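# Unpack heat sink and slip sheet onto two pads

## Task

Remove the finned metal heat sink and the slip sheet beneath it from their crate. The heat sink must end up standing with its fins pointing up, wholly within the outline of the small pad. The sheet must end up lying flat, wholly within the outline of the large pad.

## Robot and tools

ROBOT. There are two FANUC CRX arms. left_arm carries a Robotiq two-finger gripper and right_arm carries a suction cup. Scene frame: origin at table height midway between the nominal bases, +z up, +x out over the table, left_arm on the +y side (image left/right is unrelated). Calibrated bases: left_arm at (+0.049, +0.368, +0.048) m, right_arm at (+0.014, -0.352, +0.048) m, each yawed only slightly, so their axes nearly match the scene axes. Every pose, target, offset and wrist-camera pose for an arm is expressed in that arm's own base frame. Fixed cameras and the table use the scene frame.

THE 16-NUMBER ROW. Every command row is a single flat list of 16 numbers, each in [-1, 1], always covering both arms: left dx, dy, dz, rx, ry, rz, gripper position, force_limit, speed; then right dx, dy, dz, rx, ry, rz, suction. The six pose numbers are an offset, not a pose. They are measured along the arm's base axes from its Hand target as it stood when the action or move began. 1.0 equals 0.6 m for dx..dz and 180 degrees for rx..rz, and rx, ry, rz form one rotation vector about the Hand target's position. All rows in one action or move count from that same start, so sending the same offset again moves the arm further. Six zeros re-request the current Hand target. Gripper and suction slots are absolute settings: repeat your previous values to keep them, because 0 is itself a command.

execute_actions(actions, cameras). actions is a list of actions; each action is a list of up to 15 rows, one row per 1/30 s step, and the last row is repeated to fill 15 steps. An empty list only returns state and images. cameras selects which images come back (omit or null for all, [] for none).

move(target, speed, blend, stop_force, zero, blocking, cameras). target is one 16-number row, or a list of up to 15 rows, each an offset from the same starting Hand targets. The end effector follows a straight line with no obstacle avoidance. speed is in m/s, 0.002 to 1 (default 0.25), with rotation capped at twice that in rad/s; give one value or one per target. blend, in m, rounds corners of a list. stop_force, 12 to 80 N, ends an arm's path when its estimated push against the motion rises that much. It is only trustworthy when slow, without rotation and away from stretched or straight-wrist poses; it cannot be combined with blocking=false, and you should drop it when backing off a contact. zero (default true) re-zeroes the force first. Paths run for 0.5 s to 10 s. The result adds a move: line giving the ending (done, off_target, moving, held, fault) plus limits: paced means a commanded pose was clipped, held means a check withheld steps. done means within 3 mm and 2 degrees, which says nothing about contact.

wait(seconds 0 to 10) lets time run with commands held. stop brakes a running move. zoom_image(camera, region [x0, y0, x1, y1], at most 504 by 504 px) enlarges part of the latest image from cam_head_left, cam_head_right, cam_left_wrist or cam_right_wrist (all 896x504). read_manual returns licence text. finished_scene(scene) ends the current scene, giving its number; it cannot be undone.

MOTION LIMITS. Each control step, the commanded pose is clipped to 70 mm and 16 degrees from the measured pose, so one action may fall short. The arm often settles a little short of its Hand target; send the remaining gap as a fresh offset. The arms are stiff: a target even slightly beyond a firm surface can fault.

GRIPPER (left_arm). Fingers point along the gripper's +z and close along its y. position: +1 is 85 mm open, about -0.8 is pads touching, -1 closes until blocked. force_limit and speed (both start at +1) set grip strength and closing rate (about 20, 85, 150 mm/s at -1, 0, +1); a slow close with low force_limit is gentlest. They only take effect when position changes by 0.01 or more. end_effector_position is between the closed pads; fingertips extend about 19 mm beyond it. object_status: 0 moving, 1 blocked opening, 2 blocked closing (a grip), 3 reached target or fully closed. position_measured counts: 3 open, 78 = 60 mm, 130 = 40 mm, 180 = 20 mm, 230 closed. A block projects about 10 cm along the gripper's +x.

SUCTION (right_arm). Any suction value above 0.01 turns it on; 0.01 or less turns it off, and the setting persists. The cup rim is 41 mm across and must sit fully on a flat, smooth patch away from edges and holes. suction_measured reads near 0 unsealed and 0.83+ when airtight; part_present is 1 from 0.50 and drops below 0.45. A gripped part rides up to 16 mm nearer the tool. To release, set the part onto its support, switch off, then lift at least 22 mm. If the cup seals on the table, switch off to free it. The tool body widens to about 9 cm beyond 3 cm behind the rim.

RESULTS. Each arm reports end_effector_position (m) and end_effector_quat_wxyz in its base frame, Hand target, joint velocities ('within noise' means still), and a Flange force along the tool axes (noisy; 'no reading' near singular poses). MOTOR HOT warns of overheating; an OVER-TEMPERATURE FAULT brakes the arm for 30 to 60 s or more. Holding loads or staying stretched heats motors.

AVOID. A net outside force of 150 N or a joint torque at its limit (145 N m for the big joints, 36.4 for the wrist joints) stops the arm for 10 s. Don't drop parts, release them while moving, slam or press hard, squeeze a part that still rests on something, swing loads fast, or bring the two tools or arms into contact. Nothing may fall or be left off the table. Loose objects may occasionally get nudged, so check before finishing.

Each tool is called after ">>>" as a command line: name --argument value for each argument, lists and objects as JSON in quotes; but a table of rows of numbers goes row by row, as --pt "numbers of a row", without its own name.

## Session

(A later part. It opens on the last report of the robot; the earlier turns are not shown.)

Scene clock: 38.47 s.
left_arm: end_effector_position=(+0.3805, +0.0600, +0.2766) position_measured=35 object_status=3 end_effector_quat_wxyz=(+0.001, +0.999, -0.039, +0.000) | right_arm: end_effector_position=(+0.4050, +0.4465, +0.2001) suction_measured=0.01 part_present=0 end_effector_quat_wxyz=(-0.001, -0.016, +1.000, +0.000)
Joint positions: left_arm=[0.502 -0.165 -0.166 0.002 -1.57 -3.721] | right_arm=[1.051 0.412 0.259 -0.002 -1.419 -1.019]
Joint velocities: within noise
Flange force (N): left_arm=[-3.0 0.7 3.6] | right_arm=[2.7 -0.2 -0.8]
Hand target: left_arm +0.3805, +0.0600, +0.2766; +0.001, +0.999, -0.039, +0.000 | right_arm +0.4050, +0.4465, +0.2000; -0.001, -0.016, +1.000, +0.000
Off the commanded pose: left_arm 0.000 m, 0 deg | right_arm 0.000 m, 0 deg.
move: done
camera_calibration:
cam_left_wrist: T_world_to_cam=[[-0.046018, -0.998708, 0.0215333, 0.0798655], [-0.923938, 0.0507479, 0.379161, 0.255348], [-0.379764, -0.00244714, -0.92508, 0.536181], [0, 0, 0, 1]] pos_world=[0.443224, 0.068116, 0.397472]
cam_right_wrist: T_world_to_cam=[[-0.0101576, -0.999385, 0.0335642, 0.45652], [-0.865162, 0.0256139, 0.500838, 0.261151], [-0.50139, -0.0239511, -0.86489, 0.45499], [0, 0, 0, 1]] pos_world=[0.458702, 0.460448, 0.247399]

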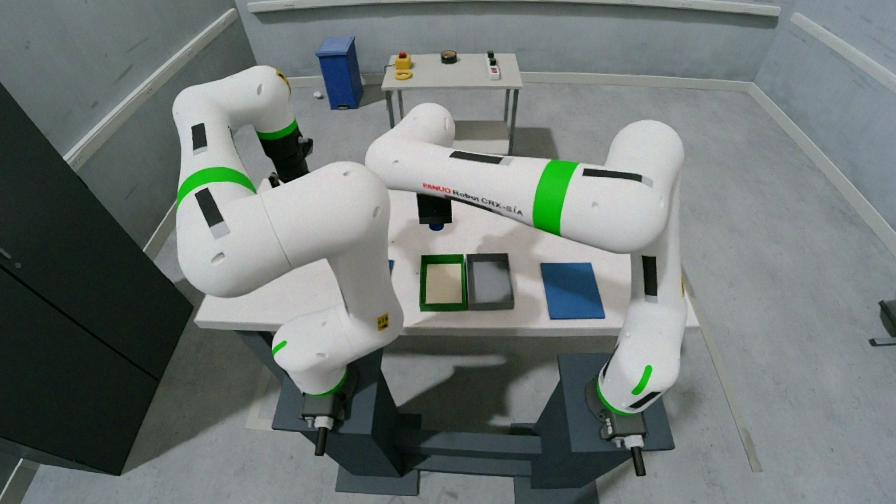

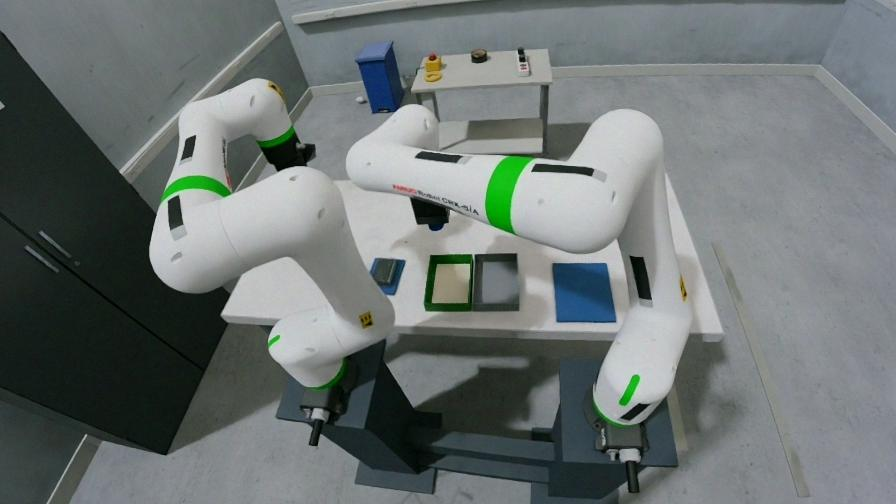

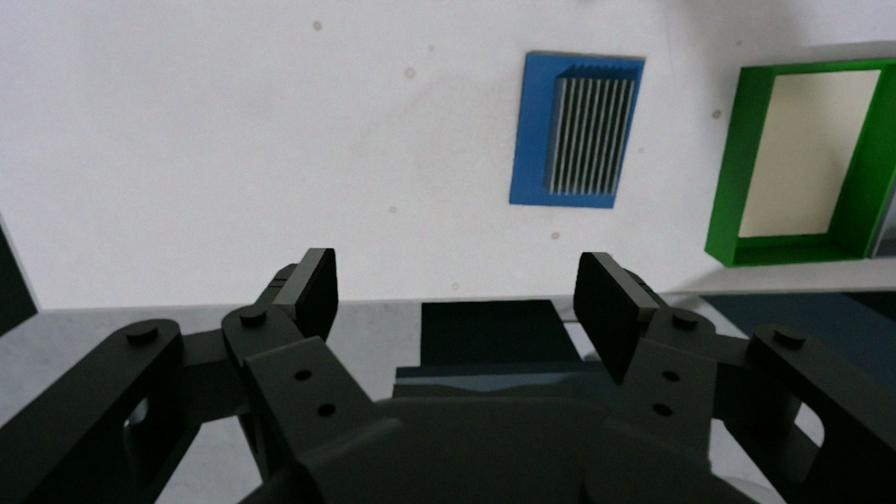

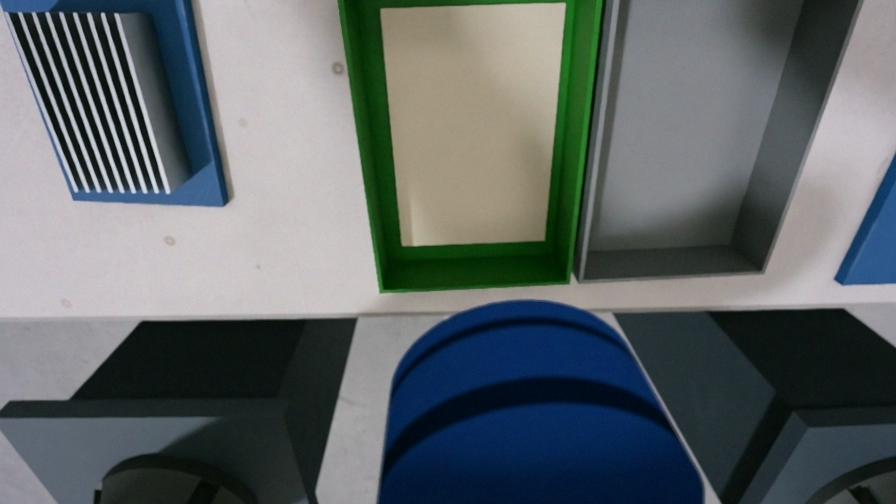

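>>> move --target '[0,0,0,0,0,0,0.75,-0.8,-1,-0.08,-0.0208,-0.2333,0,0,0,0]' --speed 0.15 --cameras '["cam_right_wrist","cam_head_right","cam_head_left"]'

>>> zoom_image --camera "cam_head_right" --region '[380, 200, 560, 330]'

>>> zoom_image --camera "cam_head_left" --region '[380, 200, 560, 330]'

Scene clock: 40.63 s.
left_arm: end_effector_position=(+0.3805, +0.0600, +0.2766) position_measured=35 object_status=3 end_effector_quat_wxyz=(+0.001, +0.999, -0.039, +0.000) | right_arm: end_effector_position=(+0.3570, +0.4341, +0.0601) suction_measured=0.01 part_present=0 end_effector_quat_wxyz=(-0.001, -0.016, +1.000, +0.000)
Joint positions: left_arm=[0.502 -0.165 -0.166 0.002 -1.57 -3.721] | right_arm=[1.115 0.424 -0.069 -0.002 -1.079 -1.082]
Joint velocities: within noise
Flange force (N): left_arm=[-2.0 1.5 3.1] | right_arm=[1.8 1.2 -1.9]
Hand target: left_arm +0.3805, +0.0600, +0.2766; +0.001, +0.999, -0.039, +0.000 | right_arm +0.3570, +0.4341, +0.0600; -0.001, -0.016, +1.000, +0.000
Off the commanded pose: left_arm 0.000 m, 0 deg | right_arm 0.000 m, 0 deg.
move: done
camera_calibration:
cam_right_wrist: T_world_to_cam=[[-0.010154, -0.999385, 0.0335641, 0.448338], [-0.865118, 0.0256128, 0.500913, 0.290032], [-0.501465, -0.0239506, -0.864846, 0.309567], [0, 0, 0, 1]] pos_world=[0.410702, 0.448048, 0.107399]
Images, in order (width x height): cam_head_left 896x504, cam_head_right 896x504, cam_right_wrist 896x504.

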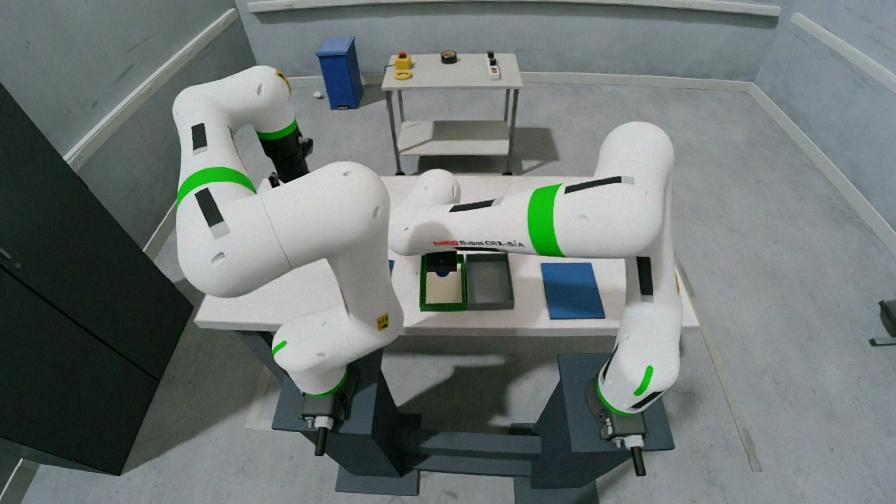

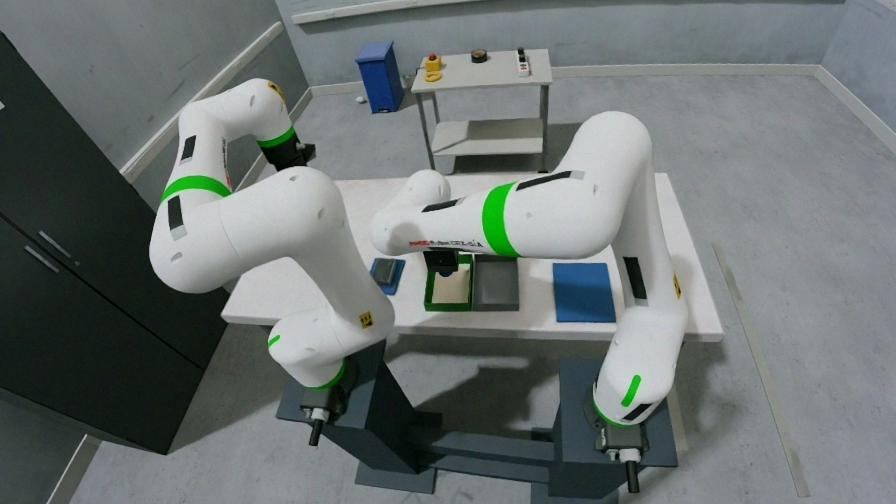

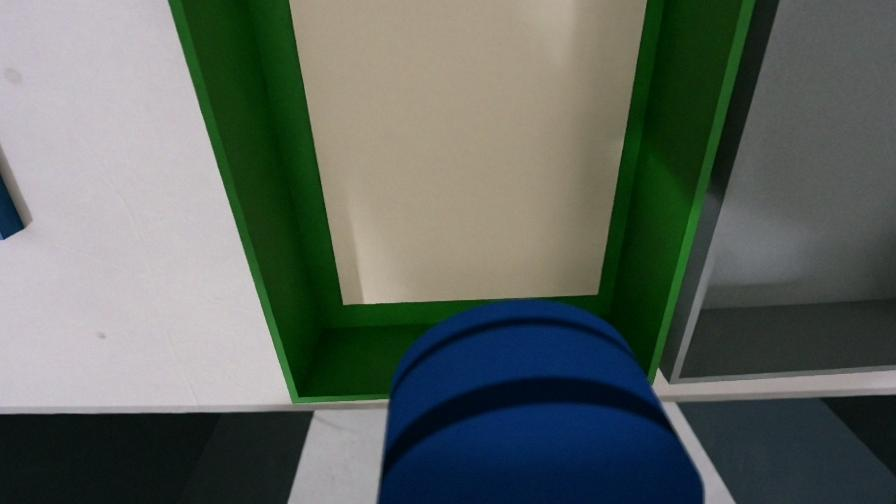

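Scaled by 2.800 from the camera's 896x504 image, which has a finer 1280x720 frame.

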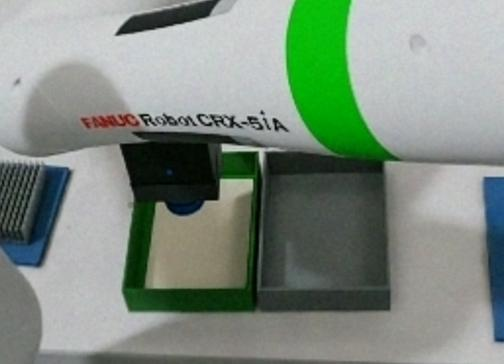

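Scaled by 2.800 from the camera's 896x504 image, which has a finer 1280x720 frame.

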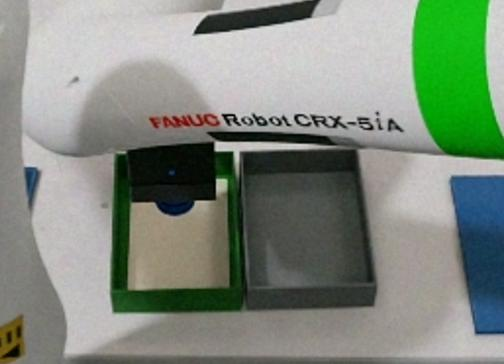

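>>> move --pt "0 0 0 0 0 0 0.75 -0.8 -1 0.003 0 -0.13 0 0 0 1" --pt "0 0 0 0 0 0 0.75 -0.8 -1 0.003 0 -0.179 0 0 0 1" --speed '[0.08,0.015]' --stop_force 12 --cameras '["cam_head_right"]'

Scene clock: 44.80 s.
left_arm: end_effector_position=(+0.3805, +0.0600, +0.2766) position_measured=35 object_status=3 end_effector_quat_wxyz=(+0.001, +0.999, -0.039, +0.000) | right_arm: end_effector_position=(+0.3588, +0.4341, -0.0474) suction_measured=0.98 part_present=1 end_effector_quat_wxyz=(-0.001, -0.016, +1.000, +0.000)
Joint positions: left_arm=[0.502 -0.165 -0.166 0.002 -1.57 -3.721] | right_arm=[1.112 0.576 -0.137 -0.002 -0.86 -1.079]
Joint velocities: within noise
Flange force (N): left_arm=[-1.8 0.7 3.0] | right_arm=[1.3 1.5 -1.8]
Hand target: left_arm +0.3805, +0.0600, +0.2766; +0.001, +0.999, -0.039, +0.000 | right_arm +0.3588, +0.4341, -0.0474; -0.001, -0.016, +1.000, +0.000
Off the commanded pose: left_arm 0.000 m, 0 deg | right_arm 0.000 m, 0 deg.
move: done
Images, in order (width x height): cam_head_right 896x504.

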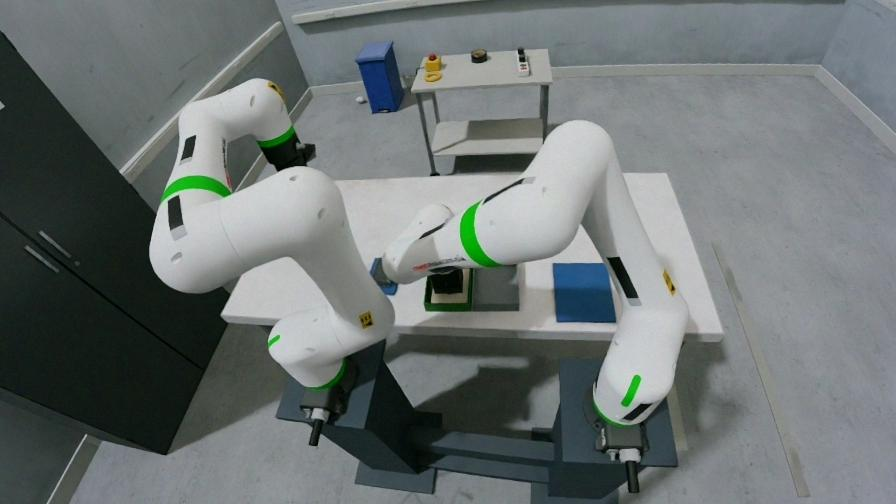

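>>> move --pt "0 0 0 0 0 0 0.75 -0.8 -1 0 0 0.1 0 0 0 1" --pt "0 0 0 0 0 0 0.75 -0.8 -1 0 0 0.32 0 0 0 1" --pt "0 0 0 0 0 0 0.75 -0.8 -1 -0.038 -0.665 0.32 0 0 -0.0072 1" --pt "0 0 0 0 0 0 0.75 -0.8 -1 -0.038 -0.665 0.07 0 0 -0.0072 1" --speed '[0.04,0.15,0.2,0.12]' --blend '[0,0.03,0.03,0]' --cameras '["cam_right_wrist","cam_head_right","cam_head_left"]'

>>> zoom_image --camera "cam_head_right" --region '[480, 220, 660, 350]'

>>> zoom_image --camera "cam_head_left" --region '[480, 220, 660, 350]'

Scene clock: 51.80 s.
left_arm: end_effector_position=(+0.3805, +0.0600, +0.2766) position_measured=35 object_status=3 end_effector_quat_wxyz=(+0.001, +0.999, -0.039, +0.000) | right_arm: end_effector_position=(+0.3360, +0.0351, -0.0053) suction_measured=0.98 part_present=1 end_effector_quat_wxyz=(-0.001, -0.004, +1.000, +0.000)
Joint positions: left_arm=[0.502 -0.165 -0.166 0.002 -1.57 -3.721] | right_arm=[0.498 0.023 -0.765 -0.001 -0.784 -0.488]
Joint velocities: within noise
Flange force (N): left_arm=[-1.7 0.7 3.5] | right_arm=[1.4 3.5 -1.5]
Hand target: left_arm +0.3805, +0.0600, +0.2766; +0.001, +0.999, -0.039, +0.000 | right_arm +0.3360, +0.0351, -0.0054; -0.001, -0.004, +1.000, +0.000
Off the commanded pose: left_arm 0.000 m, 0 deg | right_arm 0.000 m, 0 deg.
move: done
camera_calibration:
cam_right_wrist: T_world_to_cam=[[-0.0326698, -0.998904, 0.0335217, 0.0590903], [-0.86433, 0.0450779, 0.500901, 0.313867], [-0.501863, -0.0126095, -0.864855, 0.232636], [0, 0, 0, 1]] pos_world=[0.389967, 0.0478105, 0.0419993]
Images, in order (width x height): cam_head_left 896x504, cam_head_right 896x504, cam_right_wrist 896x504.

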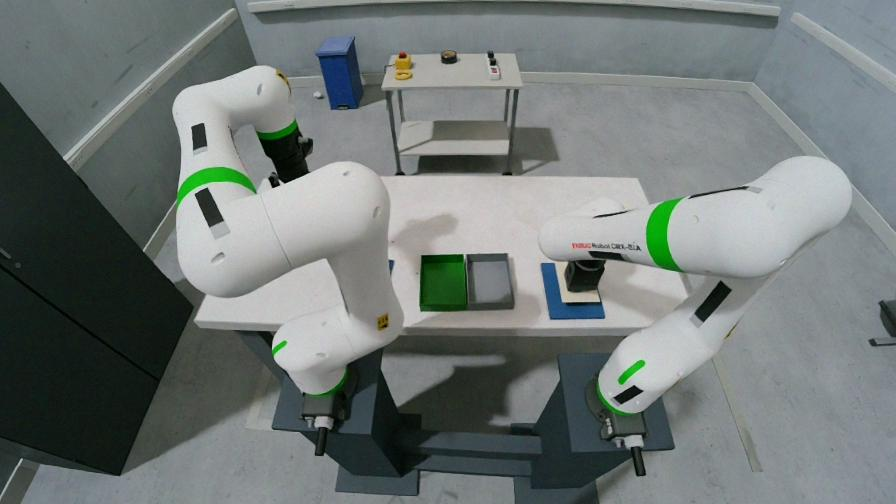

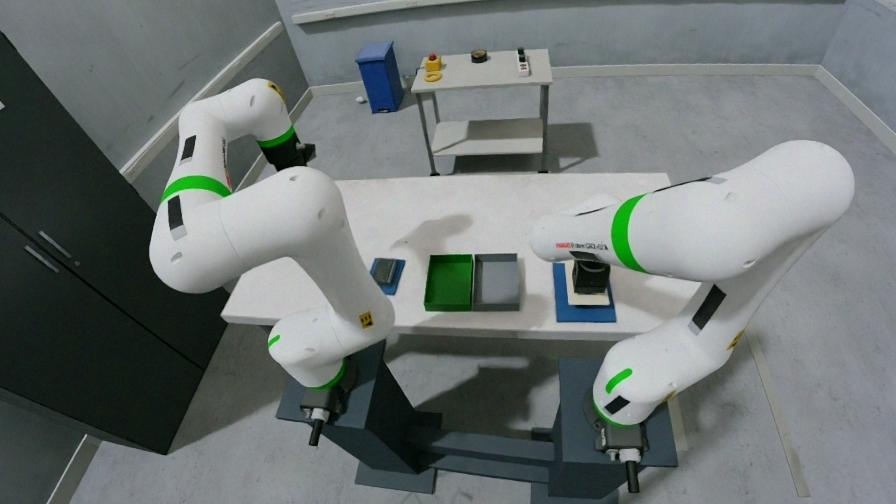

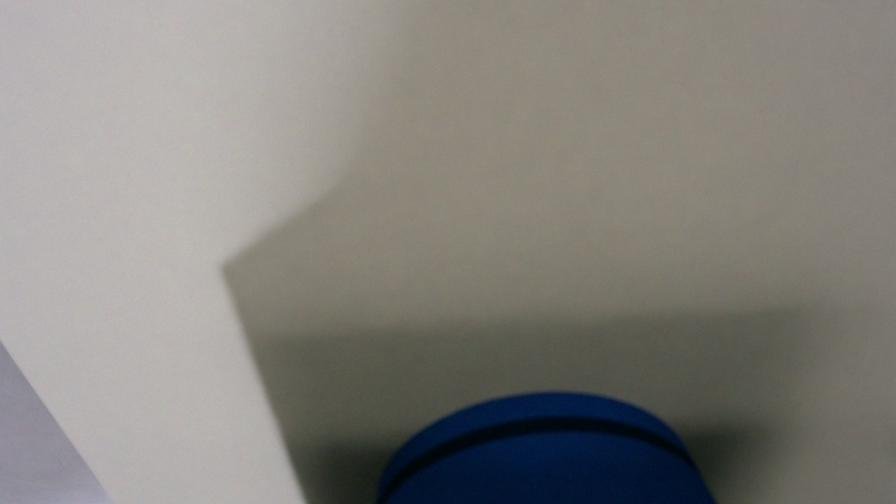

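Scaled by 2.800 from the camera's 896x504 image, which has a finer 1280x720 frame.

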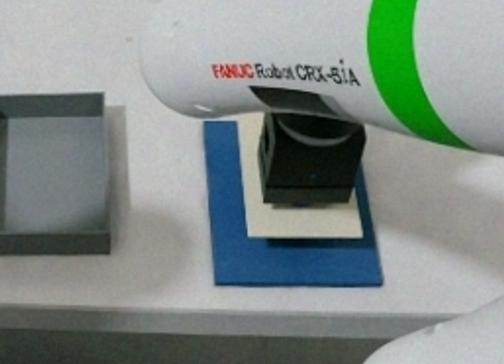

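Scaled by 2.800 from the camera's 896x504 image, which has a finer 1280x720 frame.

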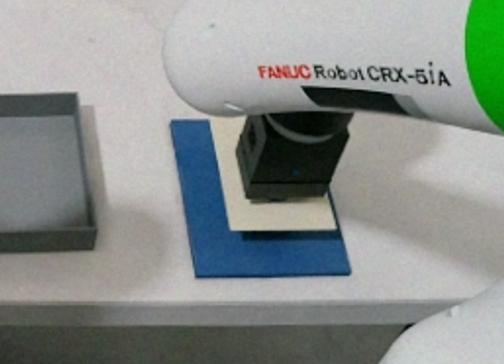

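>>> move --pt "0 0 0 0 0 0 0.75 -0.8 -1 0 0 -0.055 0 0 0 1" --pt "0 0 0 0 0 0 0.75 -0.8 -1 0 0 -0.09 0 0 0 1" --speed '[0.06,0.008]' --stop_force 12 --cameras '[]'

Scene clock: 55.27 s.
left_arm: end_effector_position=(+0.3805, +0.0600, +0.2766) position_measured=35 object_status=3 end_effector_quat_wxyz=(+0.001, +0.999, -0.039, +0.000) | right_arm: end_effector_position=(+0.3360, +0.0351, -0.0528) suction_measured=0.98 part_present=1 end_effector_quat_wxyz=(-0.001, -0.004, +1.000, +0.000)
Joint positions: left_arm=[0.502 -0.165 -0.166 0.002 -1.57 -3.721] | right_arm=[0.498 0.148 -0.796 -0.001 -0.629 -0.488]
Joint velocities: within noise
Flange force (N): left_arm=[-2.2 1.1 3.4] | right_arm=[5.5 3.3 -24.7]
Hand target: left_arm +0.3805, +0.0600, +0.2766; +0.001, +0.999, -0.039, +0.000 | right_arm +0.3360, +0.0351, -0.0528; -0.001, -0.004, +1.000, +0.000 (not the last commanded pose)
Off the commanded pose: left_arm 0.000 m, 0 deg | right_arm 0.007 m, 0 deg.
move: contact (right_arm); path passed 1 of 2 targets
No camera images: "cameras" was empty.

>>> execute_actions --actions '[[[0,0,0,0,0,0,0.75,-0.8,-1,0,0,0.002,0,0,0,0]]]' --cameras '[]'

>>> wait --seconds 0.3 --cameras '[]'

>>> move --pt "0 0 0 0 0 0 0.75 -0.8 -1 0 0 0.06 0 0 0 0" --pt "0 0 0 0 0 0 0.75 -0.8 -1 0.05 0 0.4 0 0 0 0" --speed '[0.04,0.25]'

Scene clock: 56.17 s.
left_arm: end_effector_position=(+0.3805, +0.0600, +0.2766) position_measured=35 object_status=3 end_effector_quat_wxyz=(+0.001, +0.999, -0.039, +0.000) | right_arm: end_effector_position=(+0.3360, +0.0351, -0.0516) suction_measured=0.01 part_present=0 end_effector_quat_wxyz=(-0.001, -0.005, +1.000, +0.000)
Joint positions: left_arm=[0.502 -0.165 -0.166 0.002 -1.57 -3.721] | right_arm=[0.498 0.144 -0.795 -0.001 -0.633 -0.488]
Joint velocities: within noise
Flange force (N): left_arm=[-2.5 0.7 3.0] | right_arm=[2.1 3.5 -22.1]
Hand target: left_arm +0.3805, +0.0600, +0.2766; +0.001, +0.999, -0.039, +0.000 | right_arm +0.3360, +0.0351, -0.0516; -0.001, -0.004, +1.000, +0.000
Off the commanded pose: left_arm 0.000 m, 0 deg | right_arm 0.000 m, 0 deg.
No camera images: "cameras" was empty.

Scene clock: 56.47 s.
left_arm: end_effector_position=(+0.3805, +0.0600, +0.2766) position_measured=35 object_status=3 end_effector_quat_wxyz=(+0.001, +0.999, -0.039, +0.000) | right_arm: end_effector_position=(+0.3360, +0.0351, -0.0516) suction_measured=0.01 part_present=0 end_effector_quat_wxyz=(-0.001, -0.005, +1.000, +0.000)
Joint positions: left_arm=[0.502 -0.165 -0.166 0.002 -1.57 -3.721] | right_arm=[0.498 0.144 -0.795 -0.001 -0.633 -0.488]
Joint velocities: within noise
Flange force (N): left_arm=[-2.7 0.4 3.8] | right_arm=[2.5 3.7 -22.1]
Hand target: left_arm +0.3805, +0.0600, +0.2766; +0.001, +0.999, -0.039, +0.000 | right_arm +0.3360, +0.0351, -0.0516; -0.001, -0.004, +1.000, +0.000
Off the commanded pose: left_arm 0.000 m, 0 deg | right_arm 0.000 m, 0 deg.
wait: 0.30 s; at rest by 0.17 s
No camera images: "cameras" was empty.

Scene clock: 58.73 s.
left_arm: end_effector_position=(+0.3805, +0.0600, +0.2766) position_measured=35 object_status=3 end_effector_quat_wxyz=(+0.001, +0.999, -0.039, +0.000) | right_arm: end_effector_position=(+0.3660, +0.0351, +0.1884) suction_measured=0.01 part_present=0 end_effector_quat_wxyz=(-0.001, -0.004, +1.000, +0.000)
Joint positions: left_arm=[0.502 -0.165 -0.166 0.002 -1.57 -3.721] | right_arm=[0.456 -0.177 -0.424 -0.001 -1.326 -0.447]
Joint velocities: within noise
Flange force (N): left_arm=[-2.8 1.0 3.3] | right_arm=[2.0 3.0 -1.5]
Hand target: left_arm +0.3805, +0.0600, +0.2766; +0.001, +0.999, -0.039, +0.000 | right_arm +0.3660, +0.0351, +0.1884; -0.001, -0.004, +1.000, +0.000
Off the commanded pose: left_arm 0.000 m, 0 deg | right_arm 0.000 m, 0 deg.
move: done
camera_calibration:
cam_left_wrist: T_world_to_cam=[[-0.046018, -0.998708, 0.0215333, 0.0798655], [-0.923938, 0.0507479, 0.379161, 0.255348], [-0.379764, -0.00244714, -0.92508, 0.536181], [0, 0, 0, 1]] pos_world=[0.443224, 0.068116, 0.397472]
cam_right_wrist: T_world_to_cam=[[-0.0326759, -0.998904, 0.0335137, 0.0535817], [-0.864442, 0.0450764, 0.500708, 0.242866], [-0.50167, -0.0126095, -0.864967, 0.415159], [0, 0, 0, 1]] pos_world=[0.419967, 0.0478105, 0.235699]

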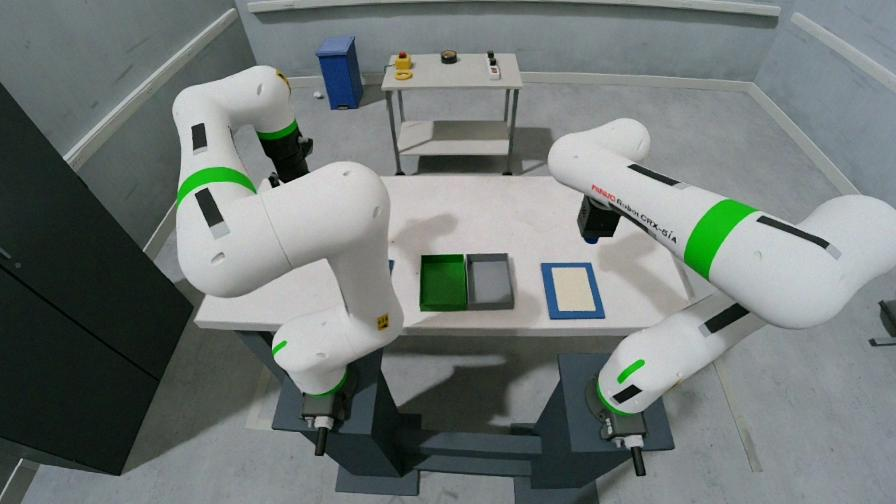

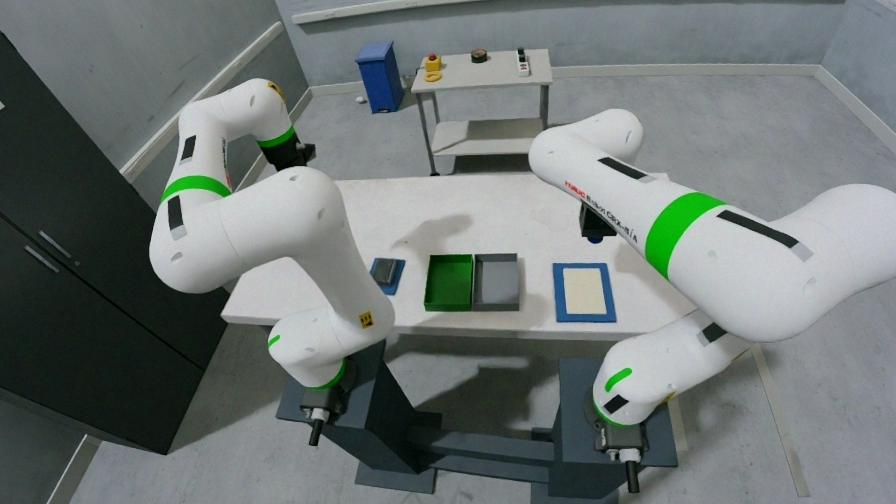

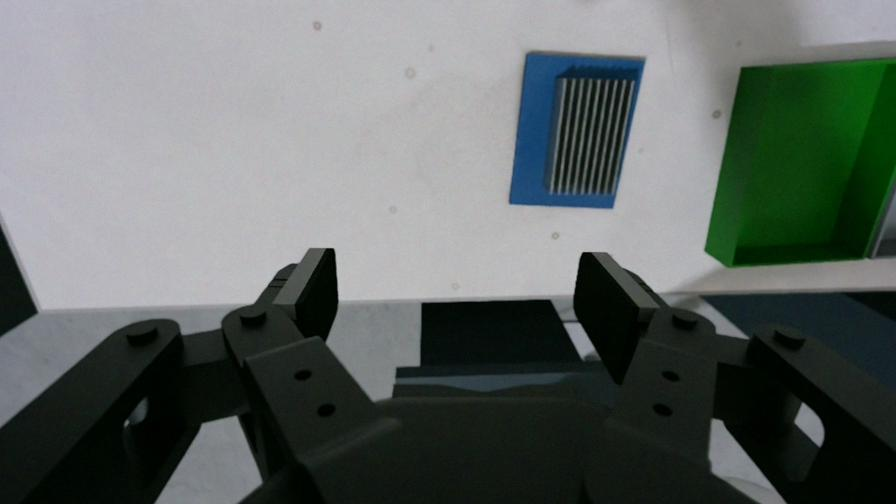

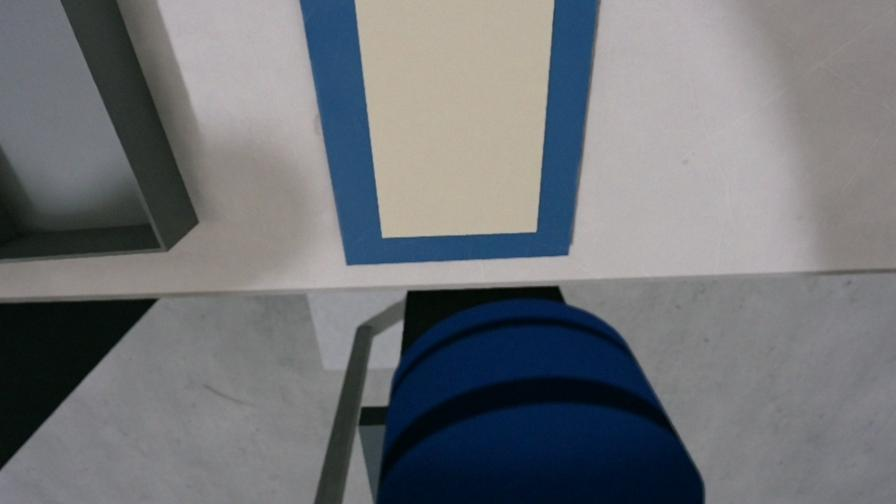

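>>> zoom_image --camera "cam_head_right" --region '[350, 230, 630, 340]'

Scaled by 1.800 from the camera's 896x504 image, which has a finer 1280x720 frame.

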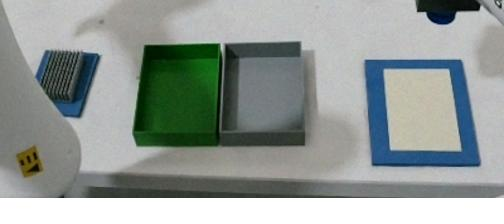

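>>> finished_scene --scene 2

The scene is finished: the task was done.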